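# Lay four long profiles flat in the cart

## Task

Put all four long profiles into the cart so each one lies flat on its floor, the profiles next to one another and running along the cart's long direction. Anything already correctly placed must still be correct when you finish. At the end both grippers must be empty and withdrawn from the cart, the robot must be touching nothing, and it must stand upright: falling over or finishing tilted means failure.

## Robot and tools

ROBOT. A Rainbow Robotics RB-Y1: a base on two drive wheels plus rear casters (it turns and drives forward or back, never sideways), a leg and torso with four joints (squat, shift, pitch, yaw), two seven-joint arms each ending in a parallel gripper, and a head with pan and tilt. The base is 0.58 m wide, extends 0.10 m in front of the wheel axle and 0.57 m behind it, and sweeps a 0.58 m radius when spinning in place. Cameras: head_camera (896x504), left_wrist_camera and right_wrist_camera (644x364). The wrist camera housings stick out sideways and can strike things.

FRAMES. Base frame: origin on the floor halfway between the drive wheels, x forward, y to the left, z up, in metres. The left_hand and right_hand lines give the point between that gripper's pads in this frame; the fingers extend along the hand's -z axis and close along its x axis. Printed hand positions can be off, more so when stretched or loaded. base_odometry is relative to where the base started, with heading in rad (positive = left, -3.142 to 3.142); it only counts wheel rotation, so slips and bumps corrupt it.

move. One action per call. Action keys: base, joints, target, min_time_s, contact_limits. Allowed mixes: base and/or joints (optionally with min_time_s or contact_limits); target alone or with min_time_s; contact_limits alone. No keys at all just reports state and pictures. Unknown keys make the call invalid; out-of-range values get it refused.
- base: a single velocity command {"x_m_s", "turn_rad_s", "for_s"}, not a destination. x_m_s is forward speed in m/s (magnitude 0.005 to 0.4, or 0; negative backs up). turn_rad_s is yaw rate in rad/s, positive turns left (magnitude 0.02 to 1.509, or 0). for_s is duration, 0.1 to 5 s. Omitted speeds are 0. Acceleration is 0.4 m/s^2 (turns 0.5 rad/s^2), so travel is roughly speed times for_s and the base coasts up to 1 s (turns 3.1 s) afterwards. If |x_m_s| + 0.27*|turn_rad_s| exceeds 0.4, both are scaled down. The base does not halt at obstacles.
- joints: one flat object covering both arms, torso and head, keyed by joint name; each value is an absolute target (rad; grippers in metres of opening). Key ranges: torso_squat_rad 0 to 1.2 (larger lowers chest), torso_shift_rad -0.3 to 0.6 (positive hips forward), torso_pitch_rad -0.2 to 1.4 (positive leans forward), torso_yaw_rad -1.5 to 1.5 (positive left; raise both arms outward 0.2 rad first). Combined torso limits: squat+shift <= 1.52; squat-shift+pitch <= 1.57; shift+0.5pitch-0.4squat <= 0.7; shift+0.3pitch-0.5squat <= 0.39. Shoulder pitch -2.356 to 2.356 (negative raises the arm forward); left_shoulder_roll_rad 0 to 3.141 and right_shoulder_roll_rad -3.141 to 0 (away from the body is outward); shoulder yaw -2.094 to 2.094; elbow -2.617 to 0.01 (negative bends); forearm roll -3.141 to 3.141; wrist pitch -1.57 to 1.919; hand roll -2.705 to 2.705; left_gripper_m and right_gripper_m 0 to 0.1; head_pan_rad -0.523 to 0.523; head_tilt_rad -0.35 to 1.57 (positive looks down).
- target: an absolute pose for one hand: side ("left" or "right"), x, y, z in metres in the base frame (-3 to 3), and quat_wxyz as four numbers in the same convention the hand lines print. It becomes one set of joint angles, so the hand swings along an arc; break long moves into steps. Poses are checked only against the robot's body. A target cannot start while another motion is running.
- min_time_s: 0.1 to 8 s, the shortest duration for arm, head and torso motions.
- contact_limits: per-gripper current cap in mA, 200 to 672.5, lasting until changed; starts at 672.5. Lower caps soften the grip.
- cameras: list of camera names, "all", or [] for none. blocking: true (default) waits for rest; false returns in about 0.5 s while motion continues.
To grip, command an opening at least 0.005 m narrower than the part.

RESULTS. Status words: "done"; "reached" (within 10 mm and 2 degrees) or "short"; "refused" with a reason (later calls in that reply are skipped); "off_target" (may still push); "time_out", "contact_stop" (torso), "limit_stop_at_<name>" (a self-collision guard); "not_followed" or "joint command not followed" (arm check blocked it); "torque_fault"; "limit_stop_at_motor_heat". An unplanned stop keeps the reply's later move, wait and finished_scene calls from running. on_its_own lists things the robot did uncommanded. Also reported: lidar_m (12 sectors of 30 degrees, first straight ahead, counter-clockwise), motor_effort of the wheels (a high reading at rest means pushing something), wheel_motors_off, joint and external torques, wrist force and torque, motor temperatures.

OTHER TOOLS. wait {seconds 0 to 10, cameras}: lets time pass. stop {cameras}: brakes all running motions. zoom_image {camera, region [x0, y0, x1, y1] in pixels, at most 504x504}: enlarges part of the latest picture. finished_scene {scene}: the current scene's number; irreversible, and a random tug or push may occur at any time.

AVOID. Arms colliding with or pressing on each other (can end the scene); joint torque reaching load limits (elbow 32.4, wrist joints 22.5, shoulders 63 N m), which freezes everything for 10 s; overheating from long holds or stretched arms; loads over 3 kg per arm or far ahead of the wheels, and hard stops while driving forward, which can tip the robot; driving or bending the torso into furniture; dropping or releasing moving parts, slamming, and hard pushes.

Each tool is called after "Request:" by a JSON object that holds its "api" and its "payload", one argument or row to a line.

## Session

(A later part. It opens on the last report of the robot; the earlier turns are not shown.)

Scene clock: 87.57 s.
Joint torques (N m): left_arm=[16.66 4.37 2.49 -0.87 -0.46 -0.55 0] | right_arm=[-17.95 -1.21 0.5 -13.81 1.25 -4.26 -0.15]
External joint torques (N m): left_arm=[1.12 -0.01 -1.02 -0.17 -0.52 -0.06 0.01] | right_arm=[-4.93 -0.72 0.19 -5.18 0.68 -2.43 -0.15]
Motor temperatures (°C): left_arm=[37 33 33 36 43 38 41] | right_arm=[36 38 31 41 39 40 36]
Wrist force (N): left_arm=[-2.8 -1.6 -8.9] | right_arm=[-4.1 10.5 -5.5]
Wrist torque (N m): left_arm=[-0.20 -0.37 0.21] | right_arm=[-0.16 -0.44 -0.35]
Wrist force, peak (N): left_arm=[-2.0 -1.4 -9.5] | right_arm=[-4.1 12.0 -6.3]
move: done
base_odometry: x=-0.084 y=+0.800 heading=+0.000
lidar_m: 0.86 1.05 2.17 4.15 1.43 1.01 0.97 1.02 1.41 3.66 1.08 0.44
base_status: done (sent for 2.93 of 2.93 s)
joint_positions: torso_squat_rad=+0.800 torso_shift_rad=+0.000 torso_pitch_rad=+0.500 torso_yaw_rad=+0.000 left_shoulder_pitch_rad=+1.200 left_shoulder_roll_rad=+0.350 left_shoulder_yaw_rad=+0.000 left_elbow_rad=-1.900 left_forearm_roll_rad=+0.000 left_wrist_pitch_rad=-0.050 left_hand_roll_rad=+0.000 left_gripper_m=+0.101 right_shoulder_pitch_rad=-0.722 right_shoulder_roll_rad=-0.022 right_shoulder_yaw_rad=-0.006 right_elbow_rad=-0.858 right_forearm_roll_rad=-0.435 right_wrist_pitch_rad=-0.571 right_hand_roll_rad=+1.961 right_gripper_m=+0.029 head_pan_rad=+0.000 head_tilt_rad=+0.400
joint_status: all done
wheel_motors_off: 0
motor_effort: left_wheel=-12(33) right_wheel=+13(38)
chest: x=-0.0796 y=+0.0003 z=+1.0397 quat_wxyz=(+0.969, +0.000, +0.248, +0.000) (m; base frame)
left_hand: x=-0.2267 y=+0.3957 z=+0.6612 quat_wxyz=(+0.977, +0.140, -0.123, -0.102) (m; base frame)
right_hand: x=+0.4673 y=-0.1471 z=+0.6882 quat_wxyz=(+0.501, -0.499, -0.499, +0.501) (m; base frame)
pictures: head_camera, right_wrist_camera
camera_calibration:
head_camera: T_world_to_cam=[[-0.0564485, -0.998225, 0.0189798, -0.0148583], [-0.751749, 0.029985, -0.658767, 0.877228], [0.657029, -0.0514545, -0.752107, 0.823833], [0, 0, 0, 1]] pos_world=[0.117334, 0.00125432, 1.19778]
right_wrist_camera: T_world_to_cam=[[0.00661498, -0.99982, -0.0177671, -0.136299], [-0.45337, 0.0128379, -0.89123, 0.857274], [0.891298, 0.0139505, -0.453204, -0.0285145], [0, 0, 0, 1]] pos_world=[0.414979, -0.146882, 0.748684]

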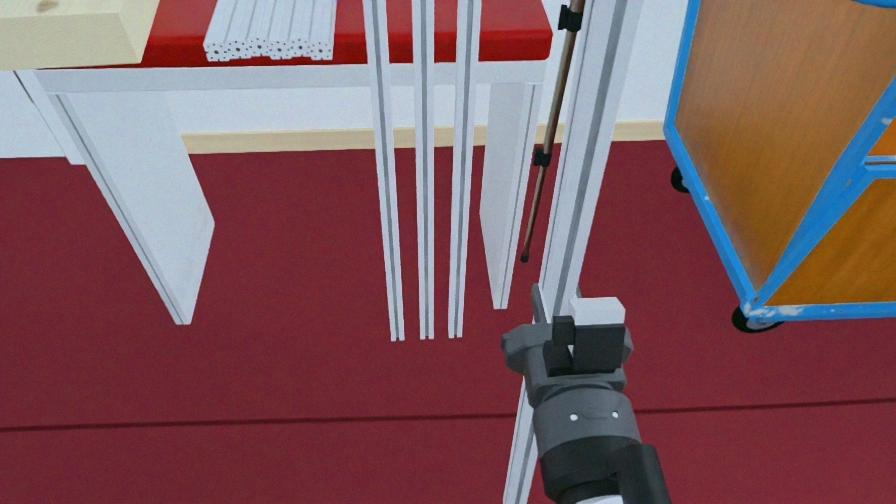

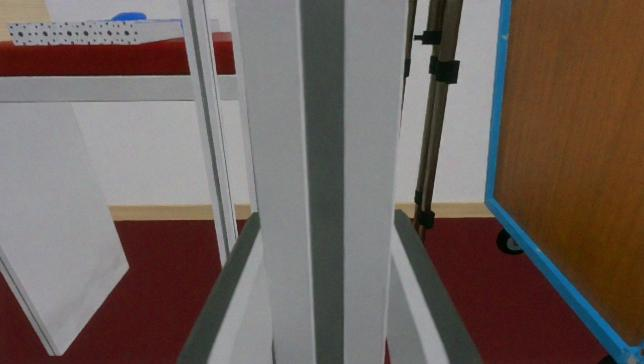

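Request:
{"api": "move", "payload": {
  "base": {"turn_rad_s":-0.5,"for_s":3.12},
  "cameras": []
}}

Request:
{"api": "move", "payload": {
  "base": {"x_m_s":0.3,"for_s":3.5},
  "cameras": []
}}

Request:
{"api": "move", "payload": {
  "base": {"turn_rad_s":0.5,"for_s":3.13},
  "joints": {"torso_squat_rad":0.45},
  "cameras": []
}}

Request:
{"api": "move", "payload": {
  "joints": {"right_hand_roll_rad":0.390},
  "min_time_s": 3,
  "cameras": ["head_camera"]
}}

Scene clock: 98.37 s.
Joint torques (N m): left_arm=[16.69 4.3 2.9 -0.97 -0.11 -0.58 -0.23] | right_arm=[-17.35 -1.58 0.28 -13.64 1.27 -4.16 -0.16]
External joint torques (N m): left_arm=[1.15 -0.08 -0.61 -0.28 -0.17 -0.09 -0.22] | right_arm=[-4.34 -1.09 -0.03 -5.01 0.7 -2.32 -0.16]
Motor temperatures (°C): left_arm=[37 33 33 36 43 38 41] | right_arm=[36 38 31 41 39 41 36]
Wrist force (N): left_arm=[-2.5 -1.6 -8.7] | right_arm=[-4.3 10.7 -5.8]
Wrist torque (N m): left_arm=[-0.19 -0.36 0.20] | right_arm=[-0.15 -0.47 -0.36]
Wrist force, peak (N): left_arm=[-2.5 -1.9 -9.4] | right_arm=[-4.2 11.0 -6.1]
move: done
base_odometry: x=-0.084 y=+0.800 heading=-1.566
lidar_m: 3.68 1.08 0.99 0.86 1.05 2.17 4.12 1.44 1.03 0.98 1.00 0.45
base_status: done (sent for 3.13 of 3.13 s)
joint_positions: torso_squat_rad=+0.800 torso_shift_rad=+0.000 torso_pitch_rad=+0.500 torso_yaw_rad=+0.000 left_shoulder_pitch_rad=+1.200 left_shoulder_roll_rad=+0.350 left_shoulder_yaw_rad=+0.000 left_elbow_rad=-1.900 left_forearm_roll_rad=+0.000 left_wrist_pitch_rad=-0.050 left_hand_roll_rad=+0.000 left_gripper_m=+0.101 right_shoulder_pitch_rad=-0.722 right_shoulder_roll_rad=-0.022 right_shoulder_yaw_rad=-0.006 right_elbow_rad=-0.858 right_forearm_roll_rad=-0.435 right_wrist_pitch_rad=-0.571 right_hand_roll_rad=+1.961 right_gripper_m=+0.029 head_pan_rad=+0.000 head_tilt_rad=+0.400
joint_status: not commanded
wheel_motors_off: 0
motor_effort: left_wheel=+12(50) right_wheel=+3(46)
chest: x=-0.0796 y=+0.0003 z=+1.0397 quat_wxyz=(+0.969, +0.000, +0.248, +0.000) (m; base frame)
left_hand: x=-0.2267 y=+0.3957 z=+0.6612 quat_wxyz=(+0.977, +0.140, -0.123, -0.102) (m; base frame)
right_hand: x=+0.4673 y=-0.1471 z=+0.6882 quat_wxyz=(+0.501, -0.499, -0.499, +0.501) (m; base frame)
pictures: none
No camera images: "cameras" was empty.

Scene clock: 103.20 s.
Joint torques (N m): left_arm=[17.43 4.61 3.09 -0.86 -0.12 -0.58 0.03] | right_arm=[-16.57 -0.82 -0.21 -13.69 1.16 -4.3 -0.03]
External joint torques (N m): left_arm=[1.88 0.23 -0.42 -0.17 -0.19 -0.1 0.04] | right_arm=[-3.55 -0.33 -0.52 -5.06 0.59 -2.46 -0.03]
Motor temperatures (°C): left_arm=[37 33 33 36 43 38 41] | right_arm=[37 38 31 42 39 41 36]
Wrist force (N): left_arm=[-2.2 -1.6 -9.1] | right_arm=[-4.2 10.3 -5.6]
Wrist torque (N m): left_arm=[-0.20 -0.29 0.20] | right_arm=[0.07 -0.46 -0.36]
Wrist force, peak (N): left_arm=[-2.7 -1.8 -9.4] | right_arm=[-4.5 11.0 -6.5]
move: done
base_odometry: x=-0.079 y=-0.250 heading=-1.566
lidar_m: 3.65 1.08 0.76 0.74 0.78 1.28 4.06 1.41 1.00 0.97 1.00 0.44
base_status: done (sent for 3.5 of 3.5 s)
joint_positions: torso_squat_rad=+0.800 torso_shift_rad=+0.000 torso_pitch_rad=+0.500 torso_yaw_rad=+0.000 left_shoulder_pitch_rad=+1.200 left_shoulder_roll_rad=+0.350 left_shoulder_yaw_rad=+0.000 left_elbow_rad=-1.900 left_forearm_roll_rad=+0.000 left_wrist_pitch_rad=-0.050 left_hand_roll_rad=+0.000 left_gripper_m=+0.101 right_shoulder_pitch_rad=-0.722 right_shoulder_roll_rad=-0.022 right_shoulder_yaw_rad=-0.006 right_elbow_rad=-0.858 right_forearm_roll_rad=-0.435 right_wrist_pitch_rad=-0.571 right_hand_roll_rad=+1.961 right_gripper_m=+0.029 head_pan_rad=+0.000 head_tilt_rad=+0.400
joint_status: not commanded
wheel_motors_off: 0
motor_effort: left_wheel=+1(49) right_wheel=-6(42)
chest: x=-0.0795 y=+0.0003 z=+1.0397 quat_wxyz=(+0.969, +0.000, +0.248, +0.000) (m; base frame)
left_hand: x=-0.2266 y=+0.3957 z=+0.6613 quat_wxyz=(+0.977, +0.140, -0.123, -0.102) (m; base frame)
right_hand: x=+0.4675 y=-0.1471 z=+0.6882 quat_wxyz=(+0.501, -0.499, -0.499, +0.501) (m; base frame)
pictures: none
No camera images: "cameras" was empty.

Scene clock: 107.67 s.
Joint torques (N m): left_arm=[17.05 5.23 2.96 -0.59 -0.38 -0.55 -0.01] | right_arm=[-17.14 -1.31 1.02 -13.97 1.22 -4.23 -0.13]
External joint torques (N m): left_arm=[1.51 0.85 -0.55 0.1 -0.44 -0.06 0] | right_arm=[-4.13 -0.83 0.7 -5.34 0.65 -2.39 -0.13]
Motor temperatures (°C): left_arm=[37 33 33 36 43 38 41] | right_arm=[37 38 31 42 39 41 36]
Wrist force (N): left_arm=[-2.4 -1.2 -8.8] | right_arm=[-4.4 10.9 -5.4]
Wrist torque (N m): left_arm=[-0.27 -0.32 0.23] | right_arm=[-0.16 -0.47 -0.40]
Wrist force, peak (N): left_arm=[-2.3 -1.5 -9.5] | right_arm=[-4.9 11.4 -5.5]
move: done
base_odometry: x=-0.079 y=-0.250 heading=+0.001
lidar_m: 0.74 0.78 1.29 4.01 1.39 1.01 0.96 0.99 1.36 3.63 1.08 0.77
base_status: done (sent for 3.13 of 3.13 s)
joint_positions: torso_squat_rad=+0.450 torso_shift_rad=+0.000 torso_pitch_rad=+0.500 torso_yaw_rad=+0.000 left_shoulder_pitch_rad=+1.200 left_shoulder_roll_rad=+0.350 left_shoulder_yaw_rad=+0.000 left_elbow_rad=-1.900 left_forearm_roll_rad=+0.000 left_wrist_pitch_rad=-0.050 left_hand_roll_rad=+0.000 left_gripper_m=+0.101 right_shoulder_pitch_rad=-0.722 right_shoulder_roll_rad=-0.022 right_shoulder_yaw_rad=-0.006 right_elbow_rad=-0.858 right_forearm_roll_rad=-0.435 right_wrist_pitch_rad=-0.571 right_hand_roll_rad=+1.961 right_gripper_m=+0.029 head_pan_rad=+0.000 head_tilt_rad=+0.400
joint_status: all done
wheel_motors_off: 0
motor_effort: left_wheel=+3(42) right_wheel=+13(36)
chest: x=-0.0794 y=+0.0003 z=+1.1823 quat_wxyz=(+0.969, +0.000, +0.248, +0.000) (m; base frame)
left_hand: x=-0.2266 y=+0.3957 z=+0.8038 quat_wxyz=(+0.977, +0.140, -0.123, -0.102) (m; base frame)
right_hand: x=+0.4674 y=-0.1471 z=+0.8307 quat_wxyz=(+0.501, -0.499, -0.499, +0.501) (m; base frame)
pictures: none
No camera images: "cameras" was empty.

Scene clock: 110.97 s.
Joint torques (N m): left_arm=[17.45 4.28 2.39 -1.02 -0.54 -0.57 -0.04] | right_arm=[-17.24 -1.33 0.74 -14.08 1.35 -4.34 -0.6]
External joint torques (N m): left_arm=[1.91 -0.1 -1.12 -0.32 -0.6 -0.09 -0.03] | right_arm=[-4.24 -0.79 0.41 -5.47 0.72 -2.5 -0.65]
Motor temperatures (°C): left_arm=[37 33 33 36 43 38 41] | right_arm=[37 38 31 42 39 41 36]
Wrist force (N): left_arm=[-2.8 -1.1 -9.3] | right_arm=[-20.0 -4.5 -5.6]
Wrist torque (N m): left_arm=[-0.27 -0.36 0.24] | right_arm=[-0.03 -0.66 -0.35]
Wrist force, peak (N): left_arm=[-2.6 -1.4 -9.3] | right_arm=[-20.1 -4.6 -5.8]
move: done
base_odometry: x=-0.079 y=-0.250 heading=+0.001
lidar_m: 0.73 0.79 1.28 4.02 1.41 1.01 0.94 0.99 1.36 3.64 1.08 0.78
base_status: not commanded
joint_positions: torso_squat_rad=+0.450 torso_shift_rad=+0.000 torso_pitch_rad=+0.500 torso_yaw_rad=+0.000 left_shoulder_pitch_rad=+1.200 left_shoulder_roll_rad=+0.350 left_shoulder_yaw_rad=+0.000 left_elbow_rad=-1.900 left_forearm_roll_rad=+0.000 left_wrist_pitch_rad=-0.050 left_hand_roll_rad=+0.000 left_gripper_m=+0.101 right_shoulder_pitch_rad=-0.722 right_shoulder_roll_rad=-0.022 right_shoulder_yaw_rad=-0.006 right_elbow_rad=-0.858 right_forearm_roll_rad=-0.435 right_wrist_pitch_rad=-0.571 right_hand_roll_rad=+0.390 right_gripper_m=+0.029 head_pan_rad=+0.000 head_tilt_rad=+0.400
joint_status: all done
wheel_motors_off: 0
motor_effort: left_wheel=+3(4) right_wheel=+13(16)
chest: x=-0.0794 y=+0.0003 z=+1.1823 quat_wxyz=(+0.969, +0.000, +0.248, +0.000) (m; base frame)
left_hand: x=-0.2266 y=+0.3957 z=+0.8038 quat_wxyz=(+0.977, +0.140, -0.123, -0.102) (m; base frame)
right_hand: x=+0.4674 y=-0.1471 z=+0.8307 quat_wxyz=(+0.708, +0.000, -0.706, +0.000) (m; base frame)
pictures: head_camera
camera_calibration:
head_camera: T_world_to_cam=[[-0.0564437, -0.998226, 0.0189688, -0.0175404], [-0.751904, 0.0300008, -0.65859, 0.971032], [0.656852, -0.051436, -0.752263, 0.931157], [0, 0, 0, 1]] pos_world=[0.1175, 0.00125393, 1.34032]

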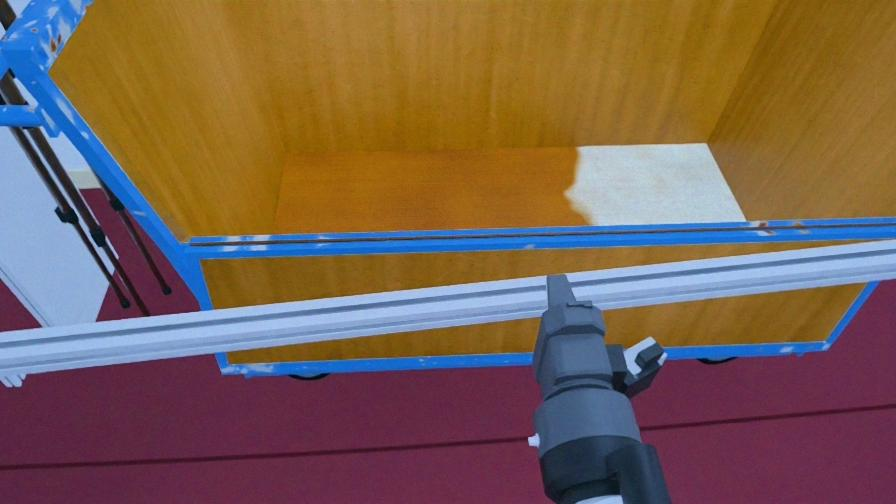

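Request:
{"api": "move", "payload": {
  "target": {"side":"right","x":0.46,"y":-0.19,"z":0.86,"quat_wxyz":[0.923,-0.0406,-0.3824,-0.0168]},
  "min_time_s": 2.5,
  "cameras": []
}}

Request:
{"api": "move", "payload": {
  "target": {"side":"right","x":0.46,"y":-0.19,"z":0.86,"quat_wxyz":[0.999,-0.044,0,-0.012]},
  "min_time_s": 2.5,
  "cameras": ["head_camera"]
}}

Scene clock: 126.80 s.
Joint torques (N m): left_arm=[17.22 4.66 1.86 -0.91 -0.42 -0.41 0.03] | right_arm=[-19.65 -1.06 1.26 -14.79 0.96 -3.38 -0.31]
External joint torques (N m): left_arm=[1.68 0.28 -1.65 -0.22 -0.49 0.08 0.04] | right_arm=[-5.05 0.69 0.34 -4.8 0.44 -1.98 -0.35]
Motor temperatures (°C): left_arm=[37 33 33 36 43 38 41] | right_arm=[37 38 31 42 39 42 36]
Wrist force (N): left_arm=[-2.9 -1.4 -9.4] | right_arm=[-15.4 -3.4 -16.5]
Wrist torque (N m): left_arm=[-0.23 -0.38 0.25] | right_arm=[0.05 -0.55 -0.41]
Wrist force, peak (N): left_arm=[-2.9 -1.4 -9.4] | right_arm=[-16.9 -3.8 -15.8]
move: done
base_odometry: x=-0.079 y=-0.250 heading=+0.001
lidar_m: 0.74 0.78 1.27 4.02 1.41 1.00 0.96 0.99 1.37 3.63 1.06 0.79
base_status: not commanded
joint_positions: torso_squat_rad=+0.450 torso_shift_rad=+0.000 torso_pitch_rad=+0.500 torso_yaw_rad=+0.000 left_shoulder_pitch_rad=+1.200 left_shoulder_roll_rad=+0.350 left_shoulder_yaw_rad=+0.000 left_elbow_rad=-1.900 left_forearm_roll_rad=+0.000 left_wrist_pitch_rad=-0.050 left_hand_roll_rad=+0.000 left_gripper_m=+0.101 right_shoulder_pitch_rad=-0.747 right_shoulder_roll_rad=+0.000 right_shoulder_yaw_rad=-0.150 right_elbow_rad=-1.617 right_forearm_roll_rad=+0.238 right_wrist_pitch_rad=+1.048 right_hand_roll_rad=-0.145 right_gripper_m=+0.029 head_pan_rad=+0.000 head_tilt_rad=+0.400
joint_status: all done
wheel_motors_off: 0
motor_effort: left_wheel=+3(4) right_wheel=+13(16)
chest: x=-0.0794 y=+0.0003 z=+1.1823 quat_wxyz=(+0.969, +0.000, +0.248, +0.000) (m; base frame)
left_hand: x=-0.2266 y=+0.3957 z=+0.8038 quat_wxyz=(+0.977, +0.140, -0.123, -0.102) (m; base frame)
right_hand: x=+0.4593 y=-0.1904 z=+0.8590 quat_wxyz=(+0.923, -0.041, -0.381, -0.017) (m; base frame)
right_hand_status: reached (checked arc, planned for 2.5 s): 1 mm and 0.1 deg off.
pictures: none
No camera images: "cameras" was empty.

Scene clock: 129.63 s.
Joint torques (N m): left_arm=[17.03 4.18 2.67 -1.2 -0.2 -0.44 -0.05] | right_arm=[-26.6 -10.25 -0.07 -11.41 0.71 -0.06 0.04]
External joint torques (N m): left_arm=[1.48 -0.21 -0.84 -0.51 -0.26 0.05 -0.04] | right_arm=[-2.79 -2.65 -0.76 -2.82 0.29 -0.02 0.04]
Motor temperatures (°C): left_arm=[37 33 33 36 43 38 41] | right_arm=[37 38 31 42 39 42 36]
Wrist force (N): left_arm=[-2.5 -1.4 -9.2] | right_arm=[-4.6 -3.2 -20.9]
Wrist torque (N m): left_arm=[-0.25 -0.34 0.24] | right_arm=[-0.14 -0.36 -0.41]
Wrist force, peak (N): left_arm=[-2.8 -1.3 -9.4] | right_arm=[-13.5 -5.6 -29.1]
move: done
base_odometry: x=-0.079 y=-0.250 heading=+0.001
lidar_m: 0.74 0.77 1.29 4.04 1.41 1.02 0.95 1.01 1.38 3.65 1.07 0.77
base_status: not commanded
joint_positions: torso_squat_rad=+0.450 torso_shift_rad=+0.000 torso_pitch_rad=+0.501 torso_yaw_rad=+0.000 left_shoulder_pitch_rad=+1.200 left_shoulder_roll_rad=+0.350 left_shoulder_yaw_rad=+0.000 left_elbow_rad=-1.900 left_forearm_roll_rad=+0.000 left_wrist_pitch_rad=-0.050 left_hand_roll_rad=+0.000 left_gripper_m=+0.101 right_shoulder_pitch_rad=-1.507 right_shoulder_roll_rad=-0.229 right_shoulder_yaw_rad=-0.327 right_elbow_rad=-0.590 right_forearm_roll_rad=+0.119 right_wrist_pitch_rad=+1.565 right_hand_roll_rad=-0.114 right_gripper_m=+0.029 head_pan_rad=+0.000 head_tilt_rad=+0.400
joint_status: all done
wheel_motors_off: 0
motor_effort: left_wheel=+3(4) right_wheel=+15(18)
chest: x=-0.0794 y=+0.0003 z=+1.1823 quat_wxyz=(+0.969, +0.000, +0.248, +0.000) (m; base frame)
left_hand: x=-0.2266 y=+0.3957 z=+0.8039 quat_wxyz=(+0.977, +0.140, -0.123, -0.102) (m; base frame)
right_hand: x=+0.4587 y=-0.1900 z=+0.8596 quat_wxyz=(+0.999, -0.043, -0.003, -0.012) (m; base frame)
right_hand_status: reached (checked arc, planned for 2.5 s): 1 mm and 0.3 deg off.
pictures: head_camera
camera_calibration:
head_camera: T_world_to_cam=[[-0.0564574, -0.998226, 0.0189246, -0.0175156], [-0.751919, 0.0300415, -0.658571, 0.971025], [0.656834, -0.051411, -0.752281, 0.931173], [0, 0, 0, 1]] pos_world=[0.117517, 0.00121694, 1.34032]

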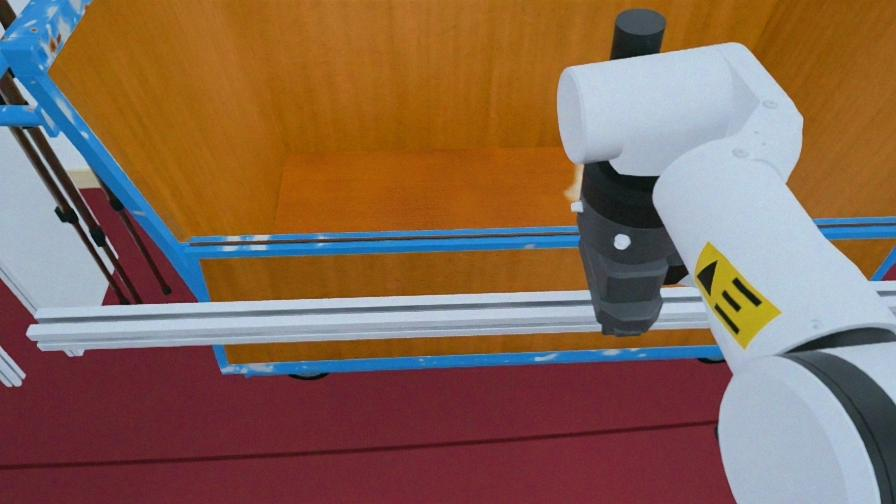

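Request:
{"api": "move", "payload": {
  "target": {"side":"right","x":0.46,"y":-0.221,"z":0.86,"quat_wxyz":[0.999,-0.044,0,-0.008]},
  "min_time_s": 1,
  "cameras": []
}}

Request:
{"api": "move", "payload": {
  "base": {"x_m_s":0.25,"for_s":1.7},
  "cameras": ["head_camera","right_wrist_camera"]
}}

Scene clock: 138.40 s.
Joint torques (N m): left_arm=[16.62 4.83 3.23 -0.47 -0.36 -0.42 0.01] | right_arm=[-26.08 -12.09 0.39 -12.26 0.46 0.04 0.12]
External joint torques (N m): left_arm=[1.08 0.45 -0.28 0.22 -0.42 0.06 0.02] | right_arm=[-2.48 -3.72 -0.21 -3.66 0.03 0.08 0.12]
Motor temperatures (°C): left_arm=[38 33 33 36 43 38 41] | right_arm=[38 38 31 42 39 41 36]
Wrist force (N): left_arm=[-2.6 -1.6 -9.0] | right_arm=[-4.9 -3.2 -21.2]
Wrist torque (N m): left_arm=[-0.22 -0.35 0.24] | right_arm=[0.01 -0.42 -0.38]
Wrist force, peak (N): left_arm=[-2.4 -1.4 -9.4] | right_arm=[-4.9 -3.4 -21.3]
move: done
base_odometry: x=-0.079 y=-0.250 heading=+0.001
lidar_m: 0.74 0.79 1.27 4.01 1.41 1.00 0.95 1.00 1.36 3.63 1.08 0.79
base_status: not commanded
joint_positions: torso_squat_rad=+0.450 torso_shift_rad=+0.000 torso_pitch_rad=+0.501 torso_yaw_rad=+0.000 left_shoulder_pitch_rad=+1.200 left_shoulder_roll_rad=+0.350 left_shoulder_yaw_rad=+0.000 left_elbow_rad=-1.900 left_forearm_roll_rad=+0.000 left_wrist_pitch_rad=-0.050 left_hand_roll_rad=+0.000 left_gripper_m=+0.101 right_shoulder_pitch_rad=-1.488 right_shoulder_roll_rad=-0.279 right_shoulder_yaw_rad=-0.340 right_elbow_rad=-0.596 right_forearm_roll_rad=+0.104 right_wrist_pitch_rad=+1.571 right_hand_roll_rad=-0.052 right_gripper_m=+0.029 head_pan_rad=+0.000 head_tilt_rad=+0.400
joint_status: all done
wheel_motors_off: 0
motor_effort: left_wheel=+4(5) right_wheel=+15(17)
chest: x=-0.0794 y=+0.0003 z=+1.1823 quat_wxyz=(+0.969, +0.000, +0.248, +0.000) (m; base frame)
left_hand: x=-0.2266 y=+0.3957 z=+0.8039 quat_wxyz=(+0.977, +0.140, -0.123, -0.102) (m; base frame)
right_hand: x=+0.4589 y=-0.2204 z=+0.8597 quat_wxyz=(+0.999, -0.045, +0.001, -0.008) (m; base frame)
right_hand_status: reached (checked arc, planned for 1.0 s): 1 mm and 0.2 deg off.
pictures: none
No camera images: "cameras" was empty.

Scene clock: 141.10 s.
Joint torques (N m): left_arm=[16.56 4.76 2.53 -0.83 -0.31 -0.32 -0.37] | right_arm=[-26.41 -11.51 -0.1 -11.85 0.7 -0.16 0.05]
External joint torques (N m): left_arm=[1.01 0.37 -0.98 -0.14 -0.37 0.16 -0.37] | right_arm=[-2.82 -3.13 -0.7 -3.25 0.27 -0.12 0.05]
Motor temperatures (°C): left_arm=[38 33 33 36 43 38 41] | right_arm=[38 39 31 42 39 41 36]
Wrist force (N): left_arm=[-2.6 -1.5 -8.8] | right_arm=[-4.8 -3.1 -21.2]
Wrist torque (N m): left_arm=[-0.25 -0.34 0.23] | right_arm=[0.05 -0.43 -0.42]
Wrist force, peak (N): left_arm=[-2.5 -1.6 -9.3] | right_arm=[-5.2 -3.3 -21.6]
move: done
base_odometry: x=+0.346 y=-0.249 heading=+0.001
lidar_m: 0.32 0.33 0.47 4.31 2.03 1.44 1.37 1.45 1.95 4.80 0.47 0.32
base_status: done (sent for 1.7 of 1.7 s)
joint_positions: torso_squat_rad=+0.450 torso_shift_rad=+0.000 torso_pitch_rad=+0.501 torso_yaw_rad=+0.000 left_shoulder_pitch_rad=+1.200 left_shoulder_roll_rad=+0.350 left_shoulder_yaw_rad=+0.000 left_elbow_rad=-1.900 left_forearm_roll_rad=+0.000 left_wrist_pitch_rad=-0.050 left_hand_roll_rad=+0.000 left_gripper_m=+0.101 right_shoulder_pitch_rad=-1.488 right_shoulder_roll_rad=-0.279 right_shoulder_yaw_rad=-0.340 right_elbow_rad=-0.596 right_forearm_roll_rad=+0.103 right_wrist_pitch_rad=+1.571 right_hand_roll_rad=-0.052 right_gripper_m=+0.029 head_pan_rad=+0.000 head_tilt_rad=+0.400
joint_status: not commanded
wheel_motors_off: 0
motor_effort: left_wheel=+3(43) right_wheel=-10(48)
chest: x=-0.0794 y=+0.0003 z=+1.1823 quat_wxyz=(+0.969, +0.000, +0.248, +0.000) (m; base frame)
left_hand: x=-0.2265 y=+0.3957 z=+0.8039 quat_wxyz=(+0.977, +0.140, -0.123, -0.102) (m; base frame)
right_hand: x=+0.4589 y=-0.2204 z=+0.8597 quat_wxyz=(+0.999, -0.045, +0.001, -0.008) (m; base frame)
pictures: head_camera, right_wrist_camera
camera_calibration:
head_camera: T_world_to_cam=[[-0.0564576, -0.998226, 0.018924, -0.0175139], [-0.751912, 0.0300415, -0.658579, 0.971054], [0.656842, -0.0514109, -0.752274, 0.931158], [0, 0, 0, 1]] pos_world=[0.117535, 0.00121692, 1.34033]
right_wrist_camera: T_world_to_cam=[[-0.999391, 0.0341497, -0.00710409, 0.473949], [0.0291412, 0.929371, 0.367996, -0.0946936], [0.0191693, 0.367565, -0.9298, 0.945681], [0, 0, 0, 1]] pos_world=[0.458292, -0.275779, 0.917508]

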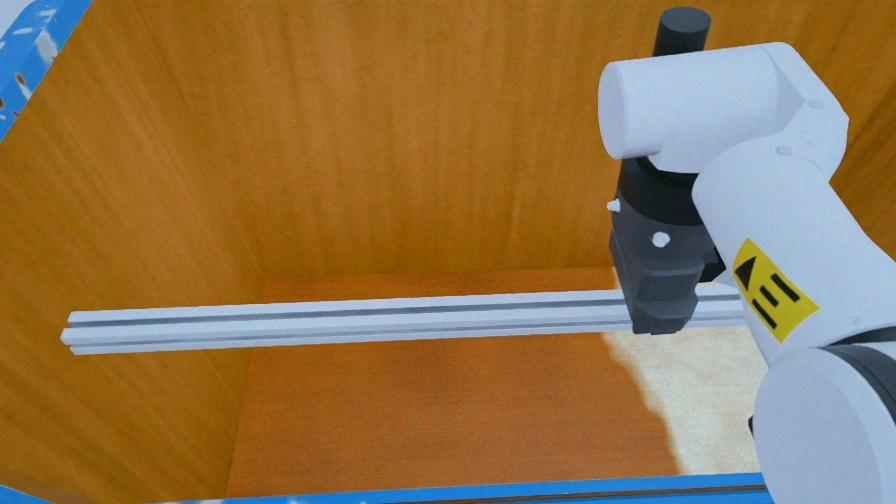

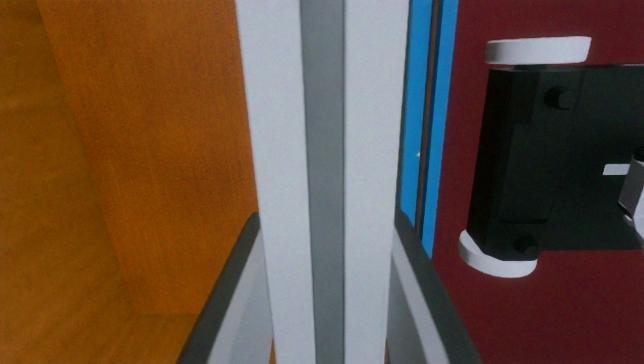

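Request:
{"api": "move", "payload": {
  "target": {"side":"right","x":0.46,"y":-0.236,"z":0.86,"quat_wxyz":[0.999,-0.044,0,-0.008]},
  "min_time_s": 1,
  "cameras": []
}}

Request:
{"api": "move", "payload": {
  "base": {"x_m_s":0.1,"for_s":0.75},
  "joints": {"torso_squat_rad":0.8},
  "cameras": ["head_camera"]
}}

Request:
{"api": "move", "payload": {
  "joints": {"torso_pitch_rad":0.7},
  "cameras": ["head_camera","right_wrist_camera"]
}}

Scene clock: 155.03 s.
Joint torques (N m): left_arm=[17.05 4.94 2.29 -0.9 -0.03 -0.04 -0.13] | right_arm=[-26.16 -12.38 0.33 -12.34 0.5 -0.24 -0.03]
External joint torques (N m): left_arm=[1.5 0.56 -1.22 -0.21 -0.1 0.45 -0.13] | right_arm=[-2.7 -3.59 -0.22 -3.73 0.08 -0.19 -0.03]
Motor temperatures (°C): left_arm=[38 33 33 36 43 38 41] | right_arm=[39 39 31 42 39 41 36]
Wrist force (N): left_arm=[-2.5 -1.0 -9.1] | right_arm=[-4.9 -2.8 -21.2]
Wrist torque (N m): left_arm=[-0.28 -0.33 0.25] | right_arm=[-0.05 -0.42 -0.38]
Wrist force, peak (N): left_arm=[-2.7 -1.5 -9.3] | right_arm=[-4.7 -3.2 -21.5]
move: done
base_odometry: x=+0.346 y=-0.249 heading=+0.001
lidar_m: 0.31 0.34 0.47 4.31 2.00 1.45 1.38 1.44 1.97 4.79 0.48 0.34
base_status: not commanded
joint_positions: torso_squat_rad=+0.450 torso_shift_rad=+0.000 torso_pitch_rad=+0.500 torso_yaw_rad=+0.000 left_shoulder_pitch_rad=+1.200 left_shoulder_roll_rad=+0.350 left_shoulder_yaw_rad=+0.000 left_elbow_rad=-1.900 left_forearm_roll_rad=+0.000 left_wrist_pitch_rad=-0.050 left_hand_roll_rad=+0.000 left_gripper_m=+0.101 right_shoulder_pitch_rad=-1.477 right_shoulder_roll_rad=-0.305 right_shoulder_yaw_rad=-0.349 right_elbow_rad=-0.598 right_forearm_roll_rad=+0.094 right_wrist_pitch_rad=+1.568 right_hand_roll_rad=-0.023 right_gripper_m=+0.029 head_pan_rad=+0.000 head_tilt_rad=+0.400
joint_status: all done
wheel_motors_off: 0
motor_effort: left_wheel=+3(4) right_wheel=-9(11)
chest: x=-0.0794 y=+0.0003 z=+1.1823 quat_wxyz=(+0.969, +0.000, +0.248, +0.000) (m; base frame)
left_hand: x=-0.2265 y=+0.3957 z=+0.8039 quat_wxyz=(+0.977, +0.140, -0.123, -0.102) (m; base frame)
right_hand: x=+0.4592 y=-0.2356 z=+0.8595 quat_wxyz=(+0.999, -0.044, +0.001, -0.008) (m; base frame)
right_hand_status: reached (checked arc, planned for 1.0 s): 1 mm and 0.1 deg off.
pictures: none
No camera images: "cameras" was empty.

Scene clock: 157.03 s.
Joint torques (N m): left_arm=[17.3 4.73 2.72 -0.76 -0.22 -0.27 -0.18] | right_arm=[-27.04 -12.01 -0.16 -12.02 0.89 -0.16 -0.04]
External joint torques (N m): left_arm=[1.76 0.35 -0.79 -0.06 -0.28 0.21 -0.18] | right_arm=[-3.58 -3.22 -0.71 -3.41 0.46 -0.12 -0.04]
Motor temperatures (°C): left_arm=[38 33 33 36 43 38 41] | right_arm=[39 39 31 42 39 41 36]
Wrist force (N): left_arm=[-2.5 -2.0 -8.9] | right_arm=[-4.8 -3.1 -21.4]
Wrist torque (N m): left_arm=[-0.18 -0.32 0.21] | right_arm=[0.03 -0.42 -0.37]
Wrist force, peak (N): left_arm=[-2.5 -1.7 -9.2] | right_arm=[-4.7 -3.3 -22.2]
move: done
base_odometry: x=+0.423 y=-0.249 heading=+0.002
lidar_m: 0.24 0.25 0.37 4.03 2.11 1.51 1.46 1.51 2.06 4.49 0.37 0.26
base_status: done (sent for 0.77 of 0.77 s)
joint_positions: torso_squat_rad=+0.800 torso_shift_rad=+0.000 torso_pitch_rad=+0.500 torso_yaw_rad=+0.000 left_shoulder_pitch_rad=+1.200 left_shoulder_roll_rad=+0.350 left_shoulder_yaw_rad=+0.000 left_elbow_rad=-1.900 left_forearm_roll_rad=+0.000 left_wrist_pitch_rad=-0.050 left_hand_roll_rad=+0.000 left_gripper_m=+0.101 right_shoulder_pitch_rad=-1.477 right_shoulder_roll_rad=-0.306 right_shoulder_yaw_rad=-0.349 right_elbow_rad=-0.598 right_forearm_roll_rad=+0.094 right_wrist_pitch_rad=+1.568 right_hand_roll_rad=-0.023 right_gripper_m=+0.029 head_pan_rad=+0.000 head_tilt_rad=+0.400
joint_status: all done
wheel_motors_off: 0
motor_effort: left_wheel=+4(34) right_wheel=-10(22)
chest: x=-0.0795 y=+0.0003 z=+1.0397 quat_wxyz=(+0.969, +0.000, +0.248, +0.000) (m; base frame)
left_hand: x=-0.2266 y=+0.3957 z=+0.6613 quat_wxyz=(+0.977, +0.140, -0.123, -0.102) (m; base frame)
right_hand: x=+0.4592 y=-0.2357 z=+0.7170 quat_wxyz=(+0.999, -0.044, +0.001, -0.008) (m; base frame)
pictures: head_camera
camera_calibration:
head_camera: T_world_to_cam=[[-0.0564624, -0.998226, 0.0189099, -0.0148247], [-0.751749, 0.0300416, -0.658765, 0.87726], [0.657028, -0.0514109, -0.752111, 0.823839], [0, 0, 0, 1]] pos_world=[0.117357, 0.00120165, 1.19781]

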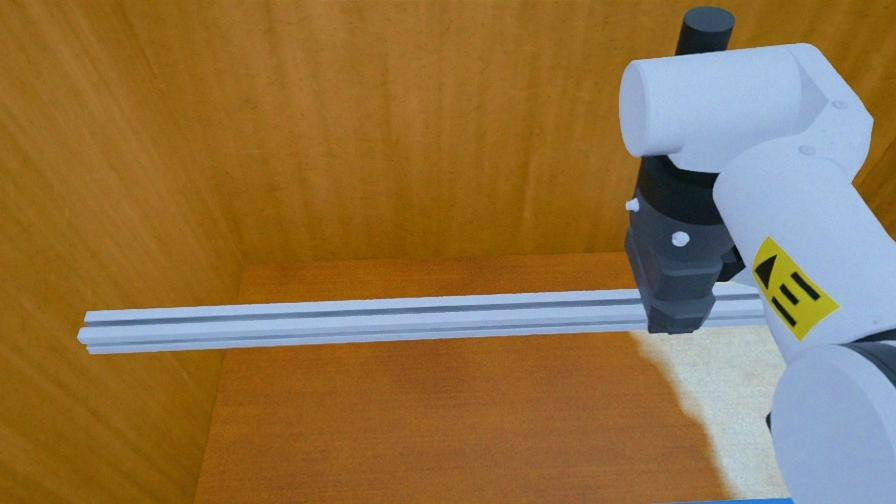

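Scene clock: 158.47 s.
Joint torques (N m): left_arm=[18.9 4.14 2.25 0.67 -0.26 0.03 -0.19] | right_arm=[-24.31 -11.57 0.17 -10.77 0.48 0.69 -0.02]
External joint torques (N m): left_arm=[1.77 0.35 -0.81 -0.61 -0.31 0.16 -0.19] | right_arm=[-3.72 -3.75 -0.3 -2.99 0.07 0.34 -0.01]
Motor temperatures (°C): left_arm=[38 33 33 36 43 38 41] | right_arm=[39 39 31 42 39 41 36]
Wrist force (N): left_arm=[-1.3 -1.6 -9.2] | right_arm=[-1.5 -2.8 -20.9]
Wrist torque (N m): left_arm=[-0.22 -0.27 0.21] | right_arm=[-0.07 -0.38 -0.40]
Wrist force, peak (N): left_arm=[-1.2 -1.3 -9.5] | right_arm=[-2.2 -3.1 -22.3]
move: done
base_odometry: x=+0.423 y=-0.249 heading=+0.002
lidar_m: 0.24 0.27 0.37 4.03 2.12 1.53 1.45 1.52 2.07 4.46 0.37 0.25
base_status: not commanded
joint_positions: torso_squat_rad=+0.800 torso_shift_rad=+0.000 torso_pitch_rad=+0.700 torso_yaw_rad=+0.000 left_shoulder_pitch_rad=+1.200 left_shoulder_roll_rad=+0.350 left_shoulder_yaw_rad=+0.000 left_elbow_rad=-1.900 left_forearm_roll_rad=+0.000 left_wrist_pitch_rad=-0.050 left_hand_roll_rad=+0.000 left_gripper_m=+0.101 right_shoulder_pitch_rad=-1.477 right_shoulder_roll_rad=-0.306 right_shoulder_yaw_rad=-0.349 right_elbow_rad=-0.598 right_forearm_roll_rad=+0.094 right_wrist_pitch_rad=+1.568 right_hand_roll_rad=-0.023 right_gripper_m=+0.029 head_pan_rad=+0.000 head_tilt_rad=+0.400
joint_status: all done
wheel_motors_off: 0
motor_effort: left_wheel=+5(6) right_wheel=-6(10)
chest: x=-0.0285 y=+0.0003 z=+1.0048 quat_wxyz=(+0.939, +0.000, +0.343, +0.000) (m; base frame)
left_hand: x=-0.2479 y=+0.3957 z=+0.6631 quat_wxyz=(+0.985, +0.130, -0.024, -0.115) (m; base frame)
right_hand: x=+0.4354 y=-0.2357 z=+0.5815 quat_wxyz=(+0.994, -0.045, +0.100, -0.004) (m; base frame)
pictures: head_camera, right_wrist_camera
camera_calibration:
head_camera: T_world_to_cam=[[-0.0515976, -0.998224, 0.0297585, -0.0220478], [-0.867698, 0.0300589, -0.496182, 0.725955], [0.494406, -0.0514231, -0.867709, 0.87555], [0, 0, 0, 1]] pos_world=[0.195895, 0.00119349, 1.12058]
right_wrist_camera: T_world_to_cam=[[-0.981033, 0.0332885, 0.190959, 0.325592], [0.100869, 0.928921, 0.356274, -0.00188643], [-0.165526, 0.368779, -0.91466, 0.764923], [0, 0, 0, 1]] pos_world=[0.446221, -0.291173, 0.638142]

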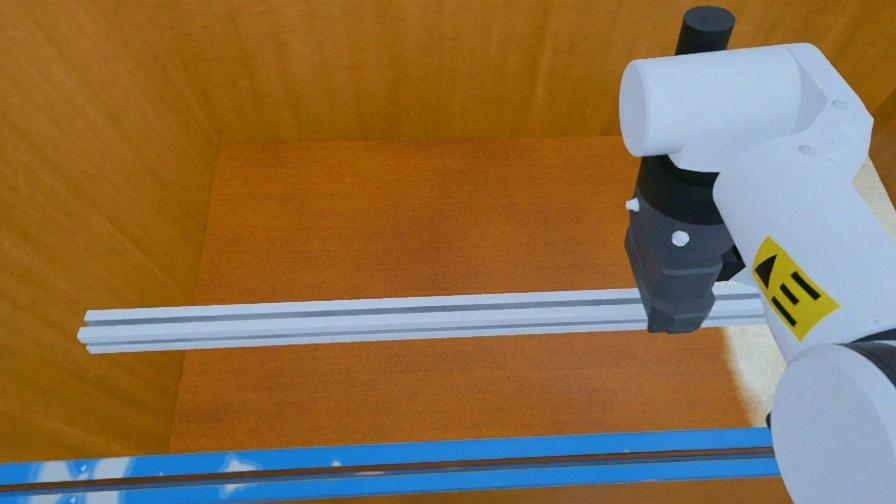

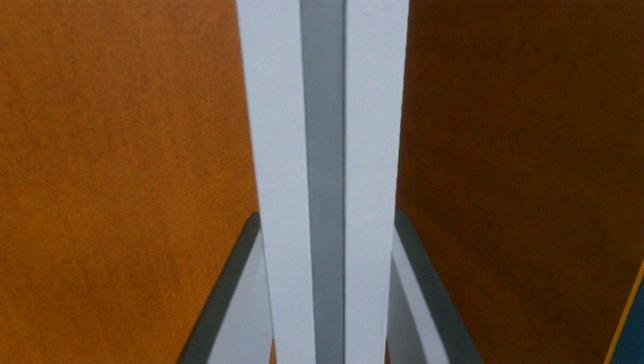

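Request:
{"api": "move", "payload": {
  "target": {"side":"right","x":0.46,"y":-0.236,"z":0.60,"quat_wxyz":[0.999,-0.044,0,-0.006]},
  "min_time_s": 1,
  "cameras": []
}}

Request:
{"api": "move", "payload": {
  "joints": {"torso_shift_rad":0.15,"torso_pitch_rad":0.88},
  "cameras": []
}}

Request:
{"api": "move", "payload": {
  "target": {"side":"right","x":0.51,"y":-0.236,"z":0.42,"quat_wxyz":[0.999,-0.044,0,-0.006]},
  "min_time_s": 1.5,
  "cameras": ["head_camera"]
}}

Scene clock: 168.97 s.
Joint torques (N m): left_arm=[17.97 4.24 1.41 1.08 -0.31 0.07 -0.36] | right_arm=[-22.11 -7.5 1.31 -12.26 0.42 -0.09 -0.05]
External joint torques (N m): left_arm=[0.84 0.45 -1.65 -0.2 -0.36 0.2 -0.36] | right_arm=[-2.95 -0.34 0.88 -3.62 0.15 -0.05 -0.05]
Motor temperatures (°C): left_arm=[38 33 33 36 43 38 41] | right_arm=[39 39 31 42 38 40 36]
Wrist force (N): left_arm=[-1.2 -1.4 -9.1] | right_arm=[-4.2 -3.3 -21.2]
Wrist torque (N m): left_arm=[-0.25 -0.28 0.20] | right_arm=[-0.21 -0.41 -0.35]
Wrist force, peak (N): left_arm=[-1.3 -1.5 -9.5] | right_arm=[-5.0 -2.8 -22.1]
move: done
base_odometry: x=+0.423 y=-0.249 heading=+0.002
lidar_m: 0.23 0.26 0.37 4.03 2.11 1.53 1.45 1.51 2.06 4.47 0.37 0.26
base_status: not commanded
joint_positions: torso_squat_rad=+0.800 torso_shift_rad=+0.000 torso_pitch_rad=+0.700 torso_yaw_rad=+0.000 left_shoulder_pitch_rad=+1.200 left_shoulder_roll_rad=+0.350 left_shoulder_yaw_rad=+0.000 left_elbow_rad=-1.900 left_forearm_roll_rad=+0.000 left_wrist_pitch_rad=-0.050 left_hand_roll_rad=+0.000 left_gripper_m=+0.101 right_shoulder_pitch_rad=-1.314 right_shoulder_roll_rad=-0.246 right_shoulder_yaw_rad=-0.341 right_elbow_rad=-0.998 right_forearm_roll_rad=+0.098 right_wrist_pitch_rad=+1.594 right_hand_roll_rad=-0.013 right_gripper_m=+0.029 head_pan_rad=+0.000 head_tilt_rad=+0.400
joint_status: all done
wheel_motors_off: 0
motor_effort: left_wheel=+5(6) right_wheel=-8(10)
chest: x=-0.0285 y=+0.0003 z=+1.0048 quat_wxyz=(+0.939, +0.000, +0.343, +0.000) (m; base frame)
left_hand: x=-0.2479 y=+0.3957 z=+0.6631 quat_wxyz=(+0.985, +0.130, -0.024, -0.115) (m; base frame)
right_hand: x=+0.4594 y=-0.2361 z=+0.5995 quat_wxyz=(+0.999, -0.044, +0.001, -0.006) (m; base frame)
right_hand_status: reached (checked arc, planned for 1.0 s): 1 mm and 0.1 deg off.
pictures: none
No camera images: "cameras" was empty.

Scene clock: 170.73 s.
Joint torques (N m): left_arm=[18.92 2.86 1.96 2.55 -0.32 0.3 -0.1] | right_arm=[-19.02 -6.88 1.57 -11.04 0.58 0.68 -0.11]
External joint torques (N m): left_arm=[0.95 -0.26 -0.6 -0.47 -0.36 0.1 -0.11] | right_arm=[-3.21 -0.85 1.23 -3.08 0.16 0.37 -0.09]
Motor temperatures (°C): left_arm=[38 33 33 36 43 38 41] | right_arm=[39 39 31 42 38 40 36]
Wrist force (N): left_arm=[0.0 -0.9 -9.0] | right_arm=[-2.0 -3.2 -20.6]
Wrist torque (N m): left_arm=[-0.27 -0.20 0.20] | right_arm=[0.23 -0.42 -0.37]
Wrist force, peak (N): left_arm=[-0.9 -1.5 -9.5] | right_arm=[-2.3 -3.2 -21.8]
move: done
base_odometry: x=+0.423 y=-0.249 heading=+0.002
lidar_m: 0.24 0.24 0.36 4.02 2.12 1.53 1.46 1.53 2.06 4.47 0.37 0.27
base_status: not commanded
joint_positions: torso_squat_rad=+0.800 torso_shift_rad=+0.150 torso_pitch_rad=+0.880 torso_yaw_rad=+0.000 left_shoulder_pitch_rad=+1.200 left_shoulder_roll_rad=+0.350 left_shoulder_yaw_rad=+0.000 left_elbow_rad=-1.900 left_forearm_roll_rad=+0.000 left_wrist_pitch_rad=-0.050 left_hand_roll_rad=+0.000 left_gripper_m=+0.101 right_shoulder_pitch_rad=-1.314 right_shoulder_roll_rad=-0.246 right_shoulder_yaw_rad=-0.341 right_elbow_rad=-0.998 right_forearm_roll_rad=+0.098 right_wrist_pitch_rad=+1.594 right_hand_roll_rad=-0.013 right_gripper_m=+0.029 head_pan_rad=+0.000 head_tilt_rad=+0.400
joint_status: all done
wheel_motors_off: 0
motor_effort: left_wheel=+5(7) right_wheel=-7(10)
chest: x=+0.0835 y=+0.0003 z=+0.9598 quat_wxyz=(+0.905, +0.000, +0.426, +0.000) (m; base frame)
left_hand: x=-0.1935 y=+0.3957 z=+0.6629 quat_wxyz=(+0.983, +0.119, +0.064, -0.126) (m; base frame)
right_hand: x=+0.4910 y=-0.2361 z=+0.4737 quat_wxyz=(+0.995, -0.044, +0.091, -0.002) (m; base frame)
pictures: none
No camera images: "cameras" was empty.

Scene clock: 172.57 s.
Joint torques (N m): left_arm=[19.63 3.37 2.08 2.56 -0.31 0.31 0.05] | right_arm=[-17.23 -5.98 1.81 -10.75 0.5 -0.03 -0.49]
External joint torques (N m): left_arm=[1.65 0.25 -0.48 -0.46 -0.35 0.11 0.04] | right_arm=[-2.07 -0.18 1.54 -3.1 0.1 0.02 -0.49]
Motor temperatures (°C): left_arm=[38 33 33 36 43 38 41] | right_arm=[39 39 31 42 38 40 36]
Wrist force (N): left_arm=[0.1 -1.2 -9.5] | right_arm=[-4.6 -3.0 -21.3]
Wrist torque (N m): left_arm=[-0.24 -0.17 0.21] | right_arm=[0.07 -0.42 -0.38]
Wrist force, peak (N): left_arm=[-0.2 -1.3 -9.6] | right_arm=[-4.7 -2.8 -21.8]
move: done
base_odometry: x=+0.423 y=-0.249 heading=+0.002
lidar_m: 0.23 0.26 0.36 4.02 2.11 1.52 1.45 1.52 2.08 4.47 0.38 0.26
base_status: not commanded
joint_positions: torso_squat_rad=+0.800 torso_shift_rad=+0.150 torso_pitch_rad=+0.880 torso_yaw_rad=+0.000 left_shoulder_pitch_rad=+1.200 left_shoulder_roll_rad=+0.350 left_shoulder_yaw_rad=+0.000 left_elbow_rad=-1.900 left_forearm_roll_rad=+0.000 left_wrist_pitch_rad=-0.050 left_hand_roll_rad=+0.000 left_gripper_m=+0.101 right_shoulder_pitch_rad=-1.290 right_shoulder_roll_rad=-0.242 right_shoulder_yaw_rad=-0.331 right_elbow_rad=-0.828 right_forearm_roll_rad=+0.097 right_wrist_pitch_rad=+1.218 right_hand_roll_rad=-0.052 right_gripper_m=+0.029 head_pan_rad=+0.000 head_tilt_rad=+0.400
joint_status: all done
wheel_motors_off: 0
motor_effort: left_wheel=+6(7) right_wheel=-6(9)
chest: x=+0.0835 y=+0.0003 z=+0.9598 quat_wxyz=(+0.905, +0.000, +0.426, +0.000) (m; base frame)
left_hand: x=-0.1935 y=+0.3957 z=+0.6629 quat_wxyz=(+0.983, +0.119, +0.064, -0.126) (m; base frame)
right_hand: x=+0.5091 y=-0.2362 z=+0.4203 quat_wxyz=(+0.999, -0.044, -0.001, -0.006) (m; base frame)
right_hand_status: reached (checked arc, planned for 1.5 s): 1 mm and 0.2 deg off.
pictures: head_camera
camera_calibration:
head_camera: T_world_to_cam=[[-0.0454539, -0.998224, 0.0385093, -0.0238468], [-0.942495, 0.030075, -0.332865, 0.650303], [0.331116, -0.0514248, -0.942188, 0.866247], [0, 0, 0, 1]] pos_world=[0.324995, 0.00118427, 1.03355]

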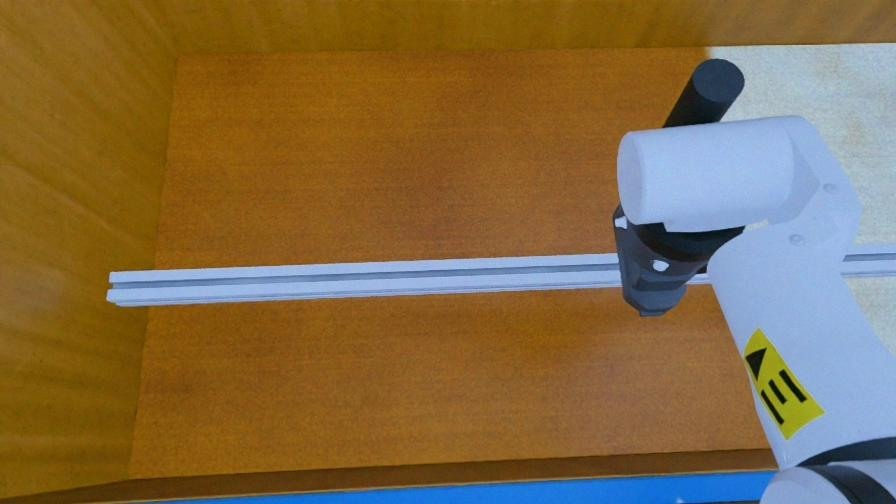

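Request:
{"api": "move", "payload": {
  "target": {"side":"right","x":0.522,"y":-0.236,"z":0.35,"quat_wxyz":[0.999,-0.044,0,-0.006]},
  "min_time_s": 2,
  "cameras": ["head_camera"]
}}

Request:
{"api": "move", "payload": {
  "target": {"side":"right","x":0.525,"y":-0.236,"z":0.312,"quat_wxyz":[0.999,-0.044,0,-0.006]},
  "min_time_s": 1.5,
  "cameras": ["head_camera"]
}}

Scene clock: 203.10 s.
Joint torques (N m): left_arm=[18.87 3.75 2.93 2.47 -0.38 0.16 -0.19] | right_arm=[-17.03 -8.96 1.54 -8 0.41 -1.36 -0.57]
External joint torques (N m): left_arm=[0.9 0.63 0.37 -0.55 -0.42 -0.03 -0.2] | right_arm=[-2.58 -3 1.35 -2.51 0.17 -0.74 -0.58]
Motor temperatures (°C): left_arm=[38 33 33 36 43 38 41] | right_arm=[38 39 31 42 38 40 36]
Wrist force (N): left_arm=[-0.1 -1.2 -9.2] | right_arm=[-9.4 -4.0 -20.7]
Wrist torque (N m): left_arm=[-0.26 -0.20 0.21] | right_arm=[0.05 -0.51 -0.38]
Wrist force, peak (N): left_arm=[-0.2 -0.8 -9.7] | right_arm=[-9.9 -3.4 -20.8]
move: short
base_odometry: x=+0.423 y=-0.249 heading=+0.002
lidar_m: 0.24 0.25 0.37 4.04 2.13 1.53 1.46 1.52 2.09 4.49 0.37 0.26
base_status: not commanded
joint_positions: torso_squat_rad=+0.800 torso_shift_rad=+0.150 torso_pitch_rad=+0.880 torso_yaw_rad=+0.000 left_shoulder_pitch_rad=+1.200 left_shoulder_roll_rad=+0.350 left_shoulder_yaw_rad=+0.000 left_elbow_rad=-1.900 left_forearm_roll_rad=+0.000 left_wrist_pitch_rad=-0.050 left_hand_roll_rad=+0.000 left_gripper_m=+0.101 right_shoulder_pitch_rad=-1.369 right_shoulder_roll_rad=-0.288 right_shoulder_yaw_rad=-0.319 right_elbow_rad=-0.267 right_forearm_roll_rad=+0.082 right_wrist_pitch_rad=+0.448 right_hand_roll_rad=-0.086 right_gripper_m=+0.029 head_pan_rad=+0.000 head_tilt_rad=+0.400
joint_status: all done
wheel_motors_off: 0
motor_effort: left_wheel=+5(6) right_wheel=-6(8)
chest: x=+0.0835 y=+0.0003 z=+0.9598 quat_wxyz=(+0.905, +0.000, +0.426, +0.000) (m; base frame)
left_hand: x=-0.1935 y=+0.3957 z=+0.6629 quat_wxyz=(+0.983, +0.119, +0.064, -0.126) (m; base frame)
right_hand: x=+0.5197 y=-0.2358 z=+0.3516 quat_wxyz=(+0.988, -0.026, -0.150, +0.001) (m; base frame)
right_hand_status: short (checked arc, as near as the solve gets, planned for 2.0 s): 3 mm and 17.4 deg off. The place is met; only the turn is off.
pictures: head_camera
camera_calibration:
head_camera: T_world_to_cam=[[-0.0454539, -0.998224, 0.0385096, -0.0238469], [-0.942495, 0.030075, -0.332865, 0.650303], [0.331116, -0.0514251, -0.942188, 0.866247], [0, 0, 0, 1]] pos_world=[0.324995, 0.00118438, 1.03355]

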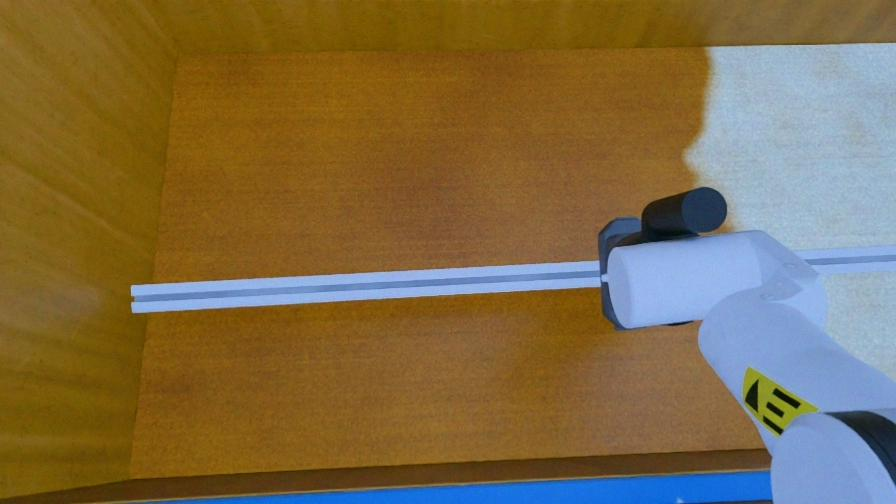

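Scene clock: 204.93 s.
Joint torques (N m): left_arm=[18.93 3.45 1.33 2.52 -0.29 0.11 0.03] | right_arm=[-15.38 -5.74 0.98 -8.01 0.11 -1.99 0.21]
External joint torques (N m): left_arm=[0.95 0.33 -1.23 -0.5 -0.33 -0.08 0.02] | right_arm=[-2.32 -0.19 0.85 -2.84 -0.09 -1.19 0.2]
Motor temperatures (°C): left_arm=[38 33 33 36 43 38 41] | right_arm=[38 39 31 42 38 40 36]
Wrist force (N): left_arm=[-0.2 -1.0 -9.4] | right_arm=[-10.6 -4.0 -20.4]
Wrist torque (N m): left_arm=[-0.25 -0.24 0.22] | right_arm=[0.01 -0.52 -0.32]
Wrist force, peak (N): left_arm=[0.2 -1.1 -9.5] | right_arm=[-10.9 -4.0 -20.3]
move: short
base_odometry: x=+0.423 y=-0.249 heading=+0.002
lidar_m: 0.24 0.27 0.36 4.05 2.12 1.52 1.46 1.51 2.06 4.46 0.37 0.26
base_status: not commanded
joint_positions: torso_squat_rad=+0.800 torso_shift_rad=+0.150 torso_pitch_rad=+0.880 torso_yaw_rad=+0.000 left_shoulder_pitch_rad=+1.200 left_shoulder_roll_rad=+0.350 left_shoulder_yaw_rad=+0.000 left_elbow_rad=-1.900 left_forearm_roll_rad=+0.000 left_wrist_pitch_rad=-0.050 left_hand_roll_rad=+0.000 left_gripper_m=+0.101 right_shoulder_pitch_rad=-1.303 right_shoulder_roll_rad=-0.271 right_shoulder_yaw_rad=-0.311 right_elbow_rad=-0.267 right_forearm_roll_rad=+0.068 right_wrist_pitch_rad=+0.284 right_hand_roll_rad=-0.078 right_gripper_m=+0.029 head_pan_rad=+0.000 head_tilt_rad=+0.400
joint_status: all done
wheel_motors_off: 0
motor_effort: left_wheel=+6(6) right_wheel=-7(9)
chest: x=+0.0835 y=+0.0003 z=+0.9598 quat_wxyz=(+0.905, +0.000, +0.426, +0.000) (m; base frame)
left_hand: x=-0.1935 y=+0.3957 z=+0.6629 quat_wxyz=(+0.983, +0.119, +0.064, -0.126) (m; base frame)
right_hand: x=+0.5096 y=-0.2356 z=+0.3391 quat_wxyz=(+0.980, -0.019, -0.196, +0.003) (m; base frame)
right_hand_status: short (checked arc, as near as the solve gets, planned for 1.5 s): 31 mm and 22.8 deg off.
pictures: head_camera
camera_calibration:
head_camera: T_world_to_cam=[[-0.0454538, -0.998224, 0.0385092, -0.0238468], [-0.942495, 0.030075, -0.332865, 0.650303], [0.331116, -0.0514248, -0.942188, 0.866247], [0, 0, 0, 1]] pos_world=[0.324995, 0.00118426, 1.03355]

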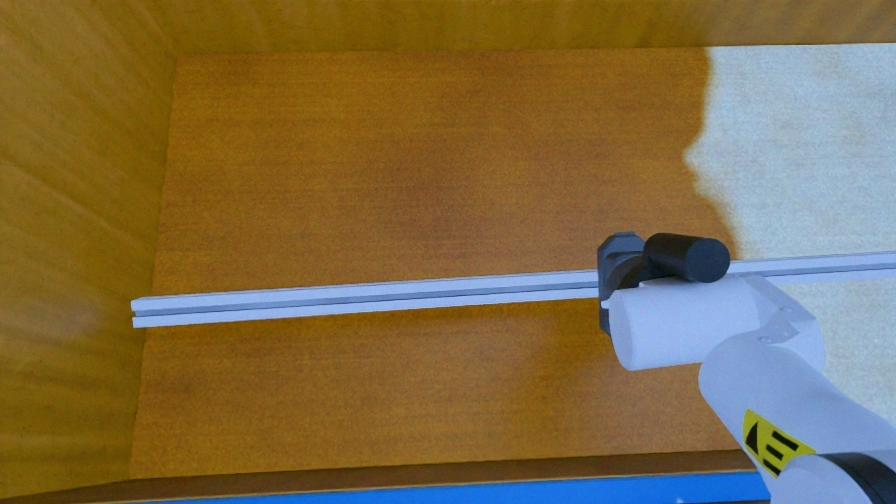

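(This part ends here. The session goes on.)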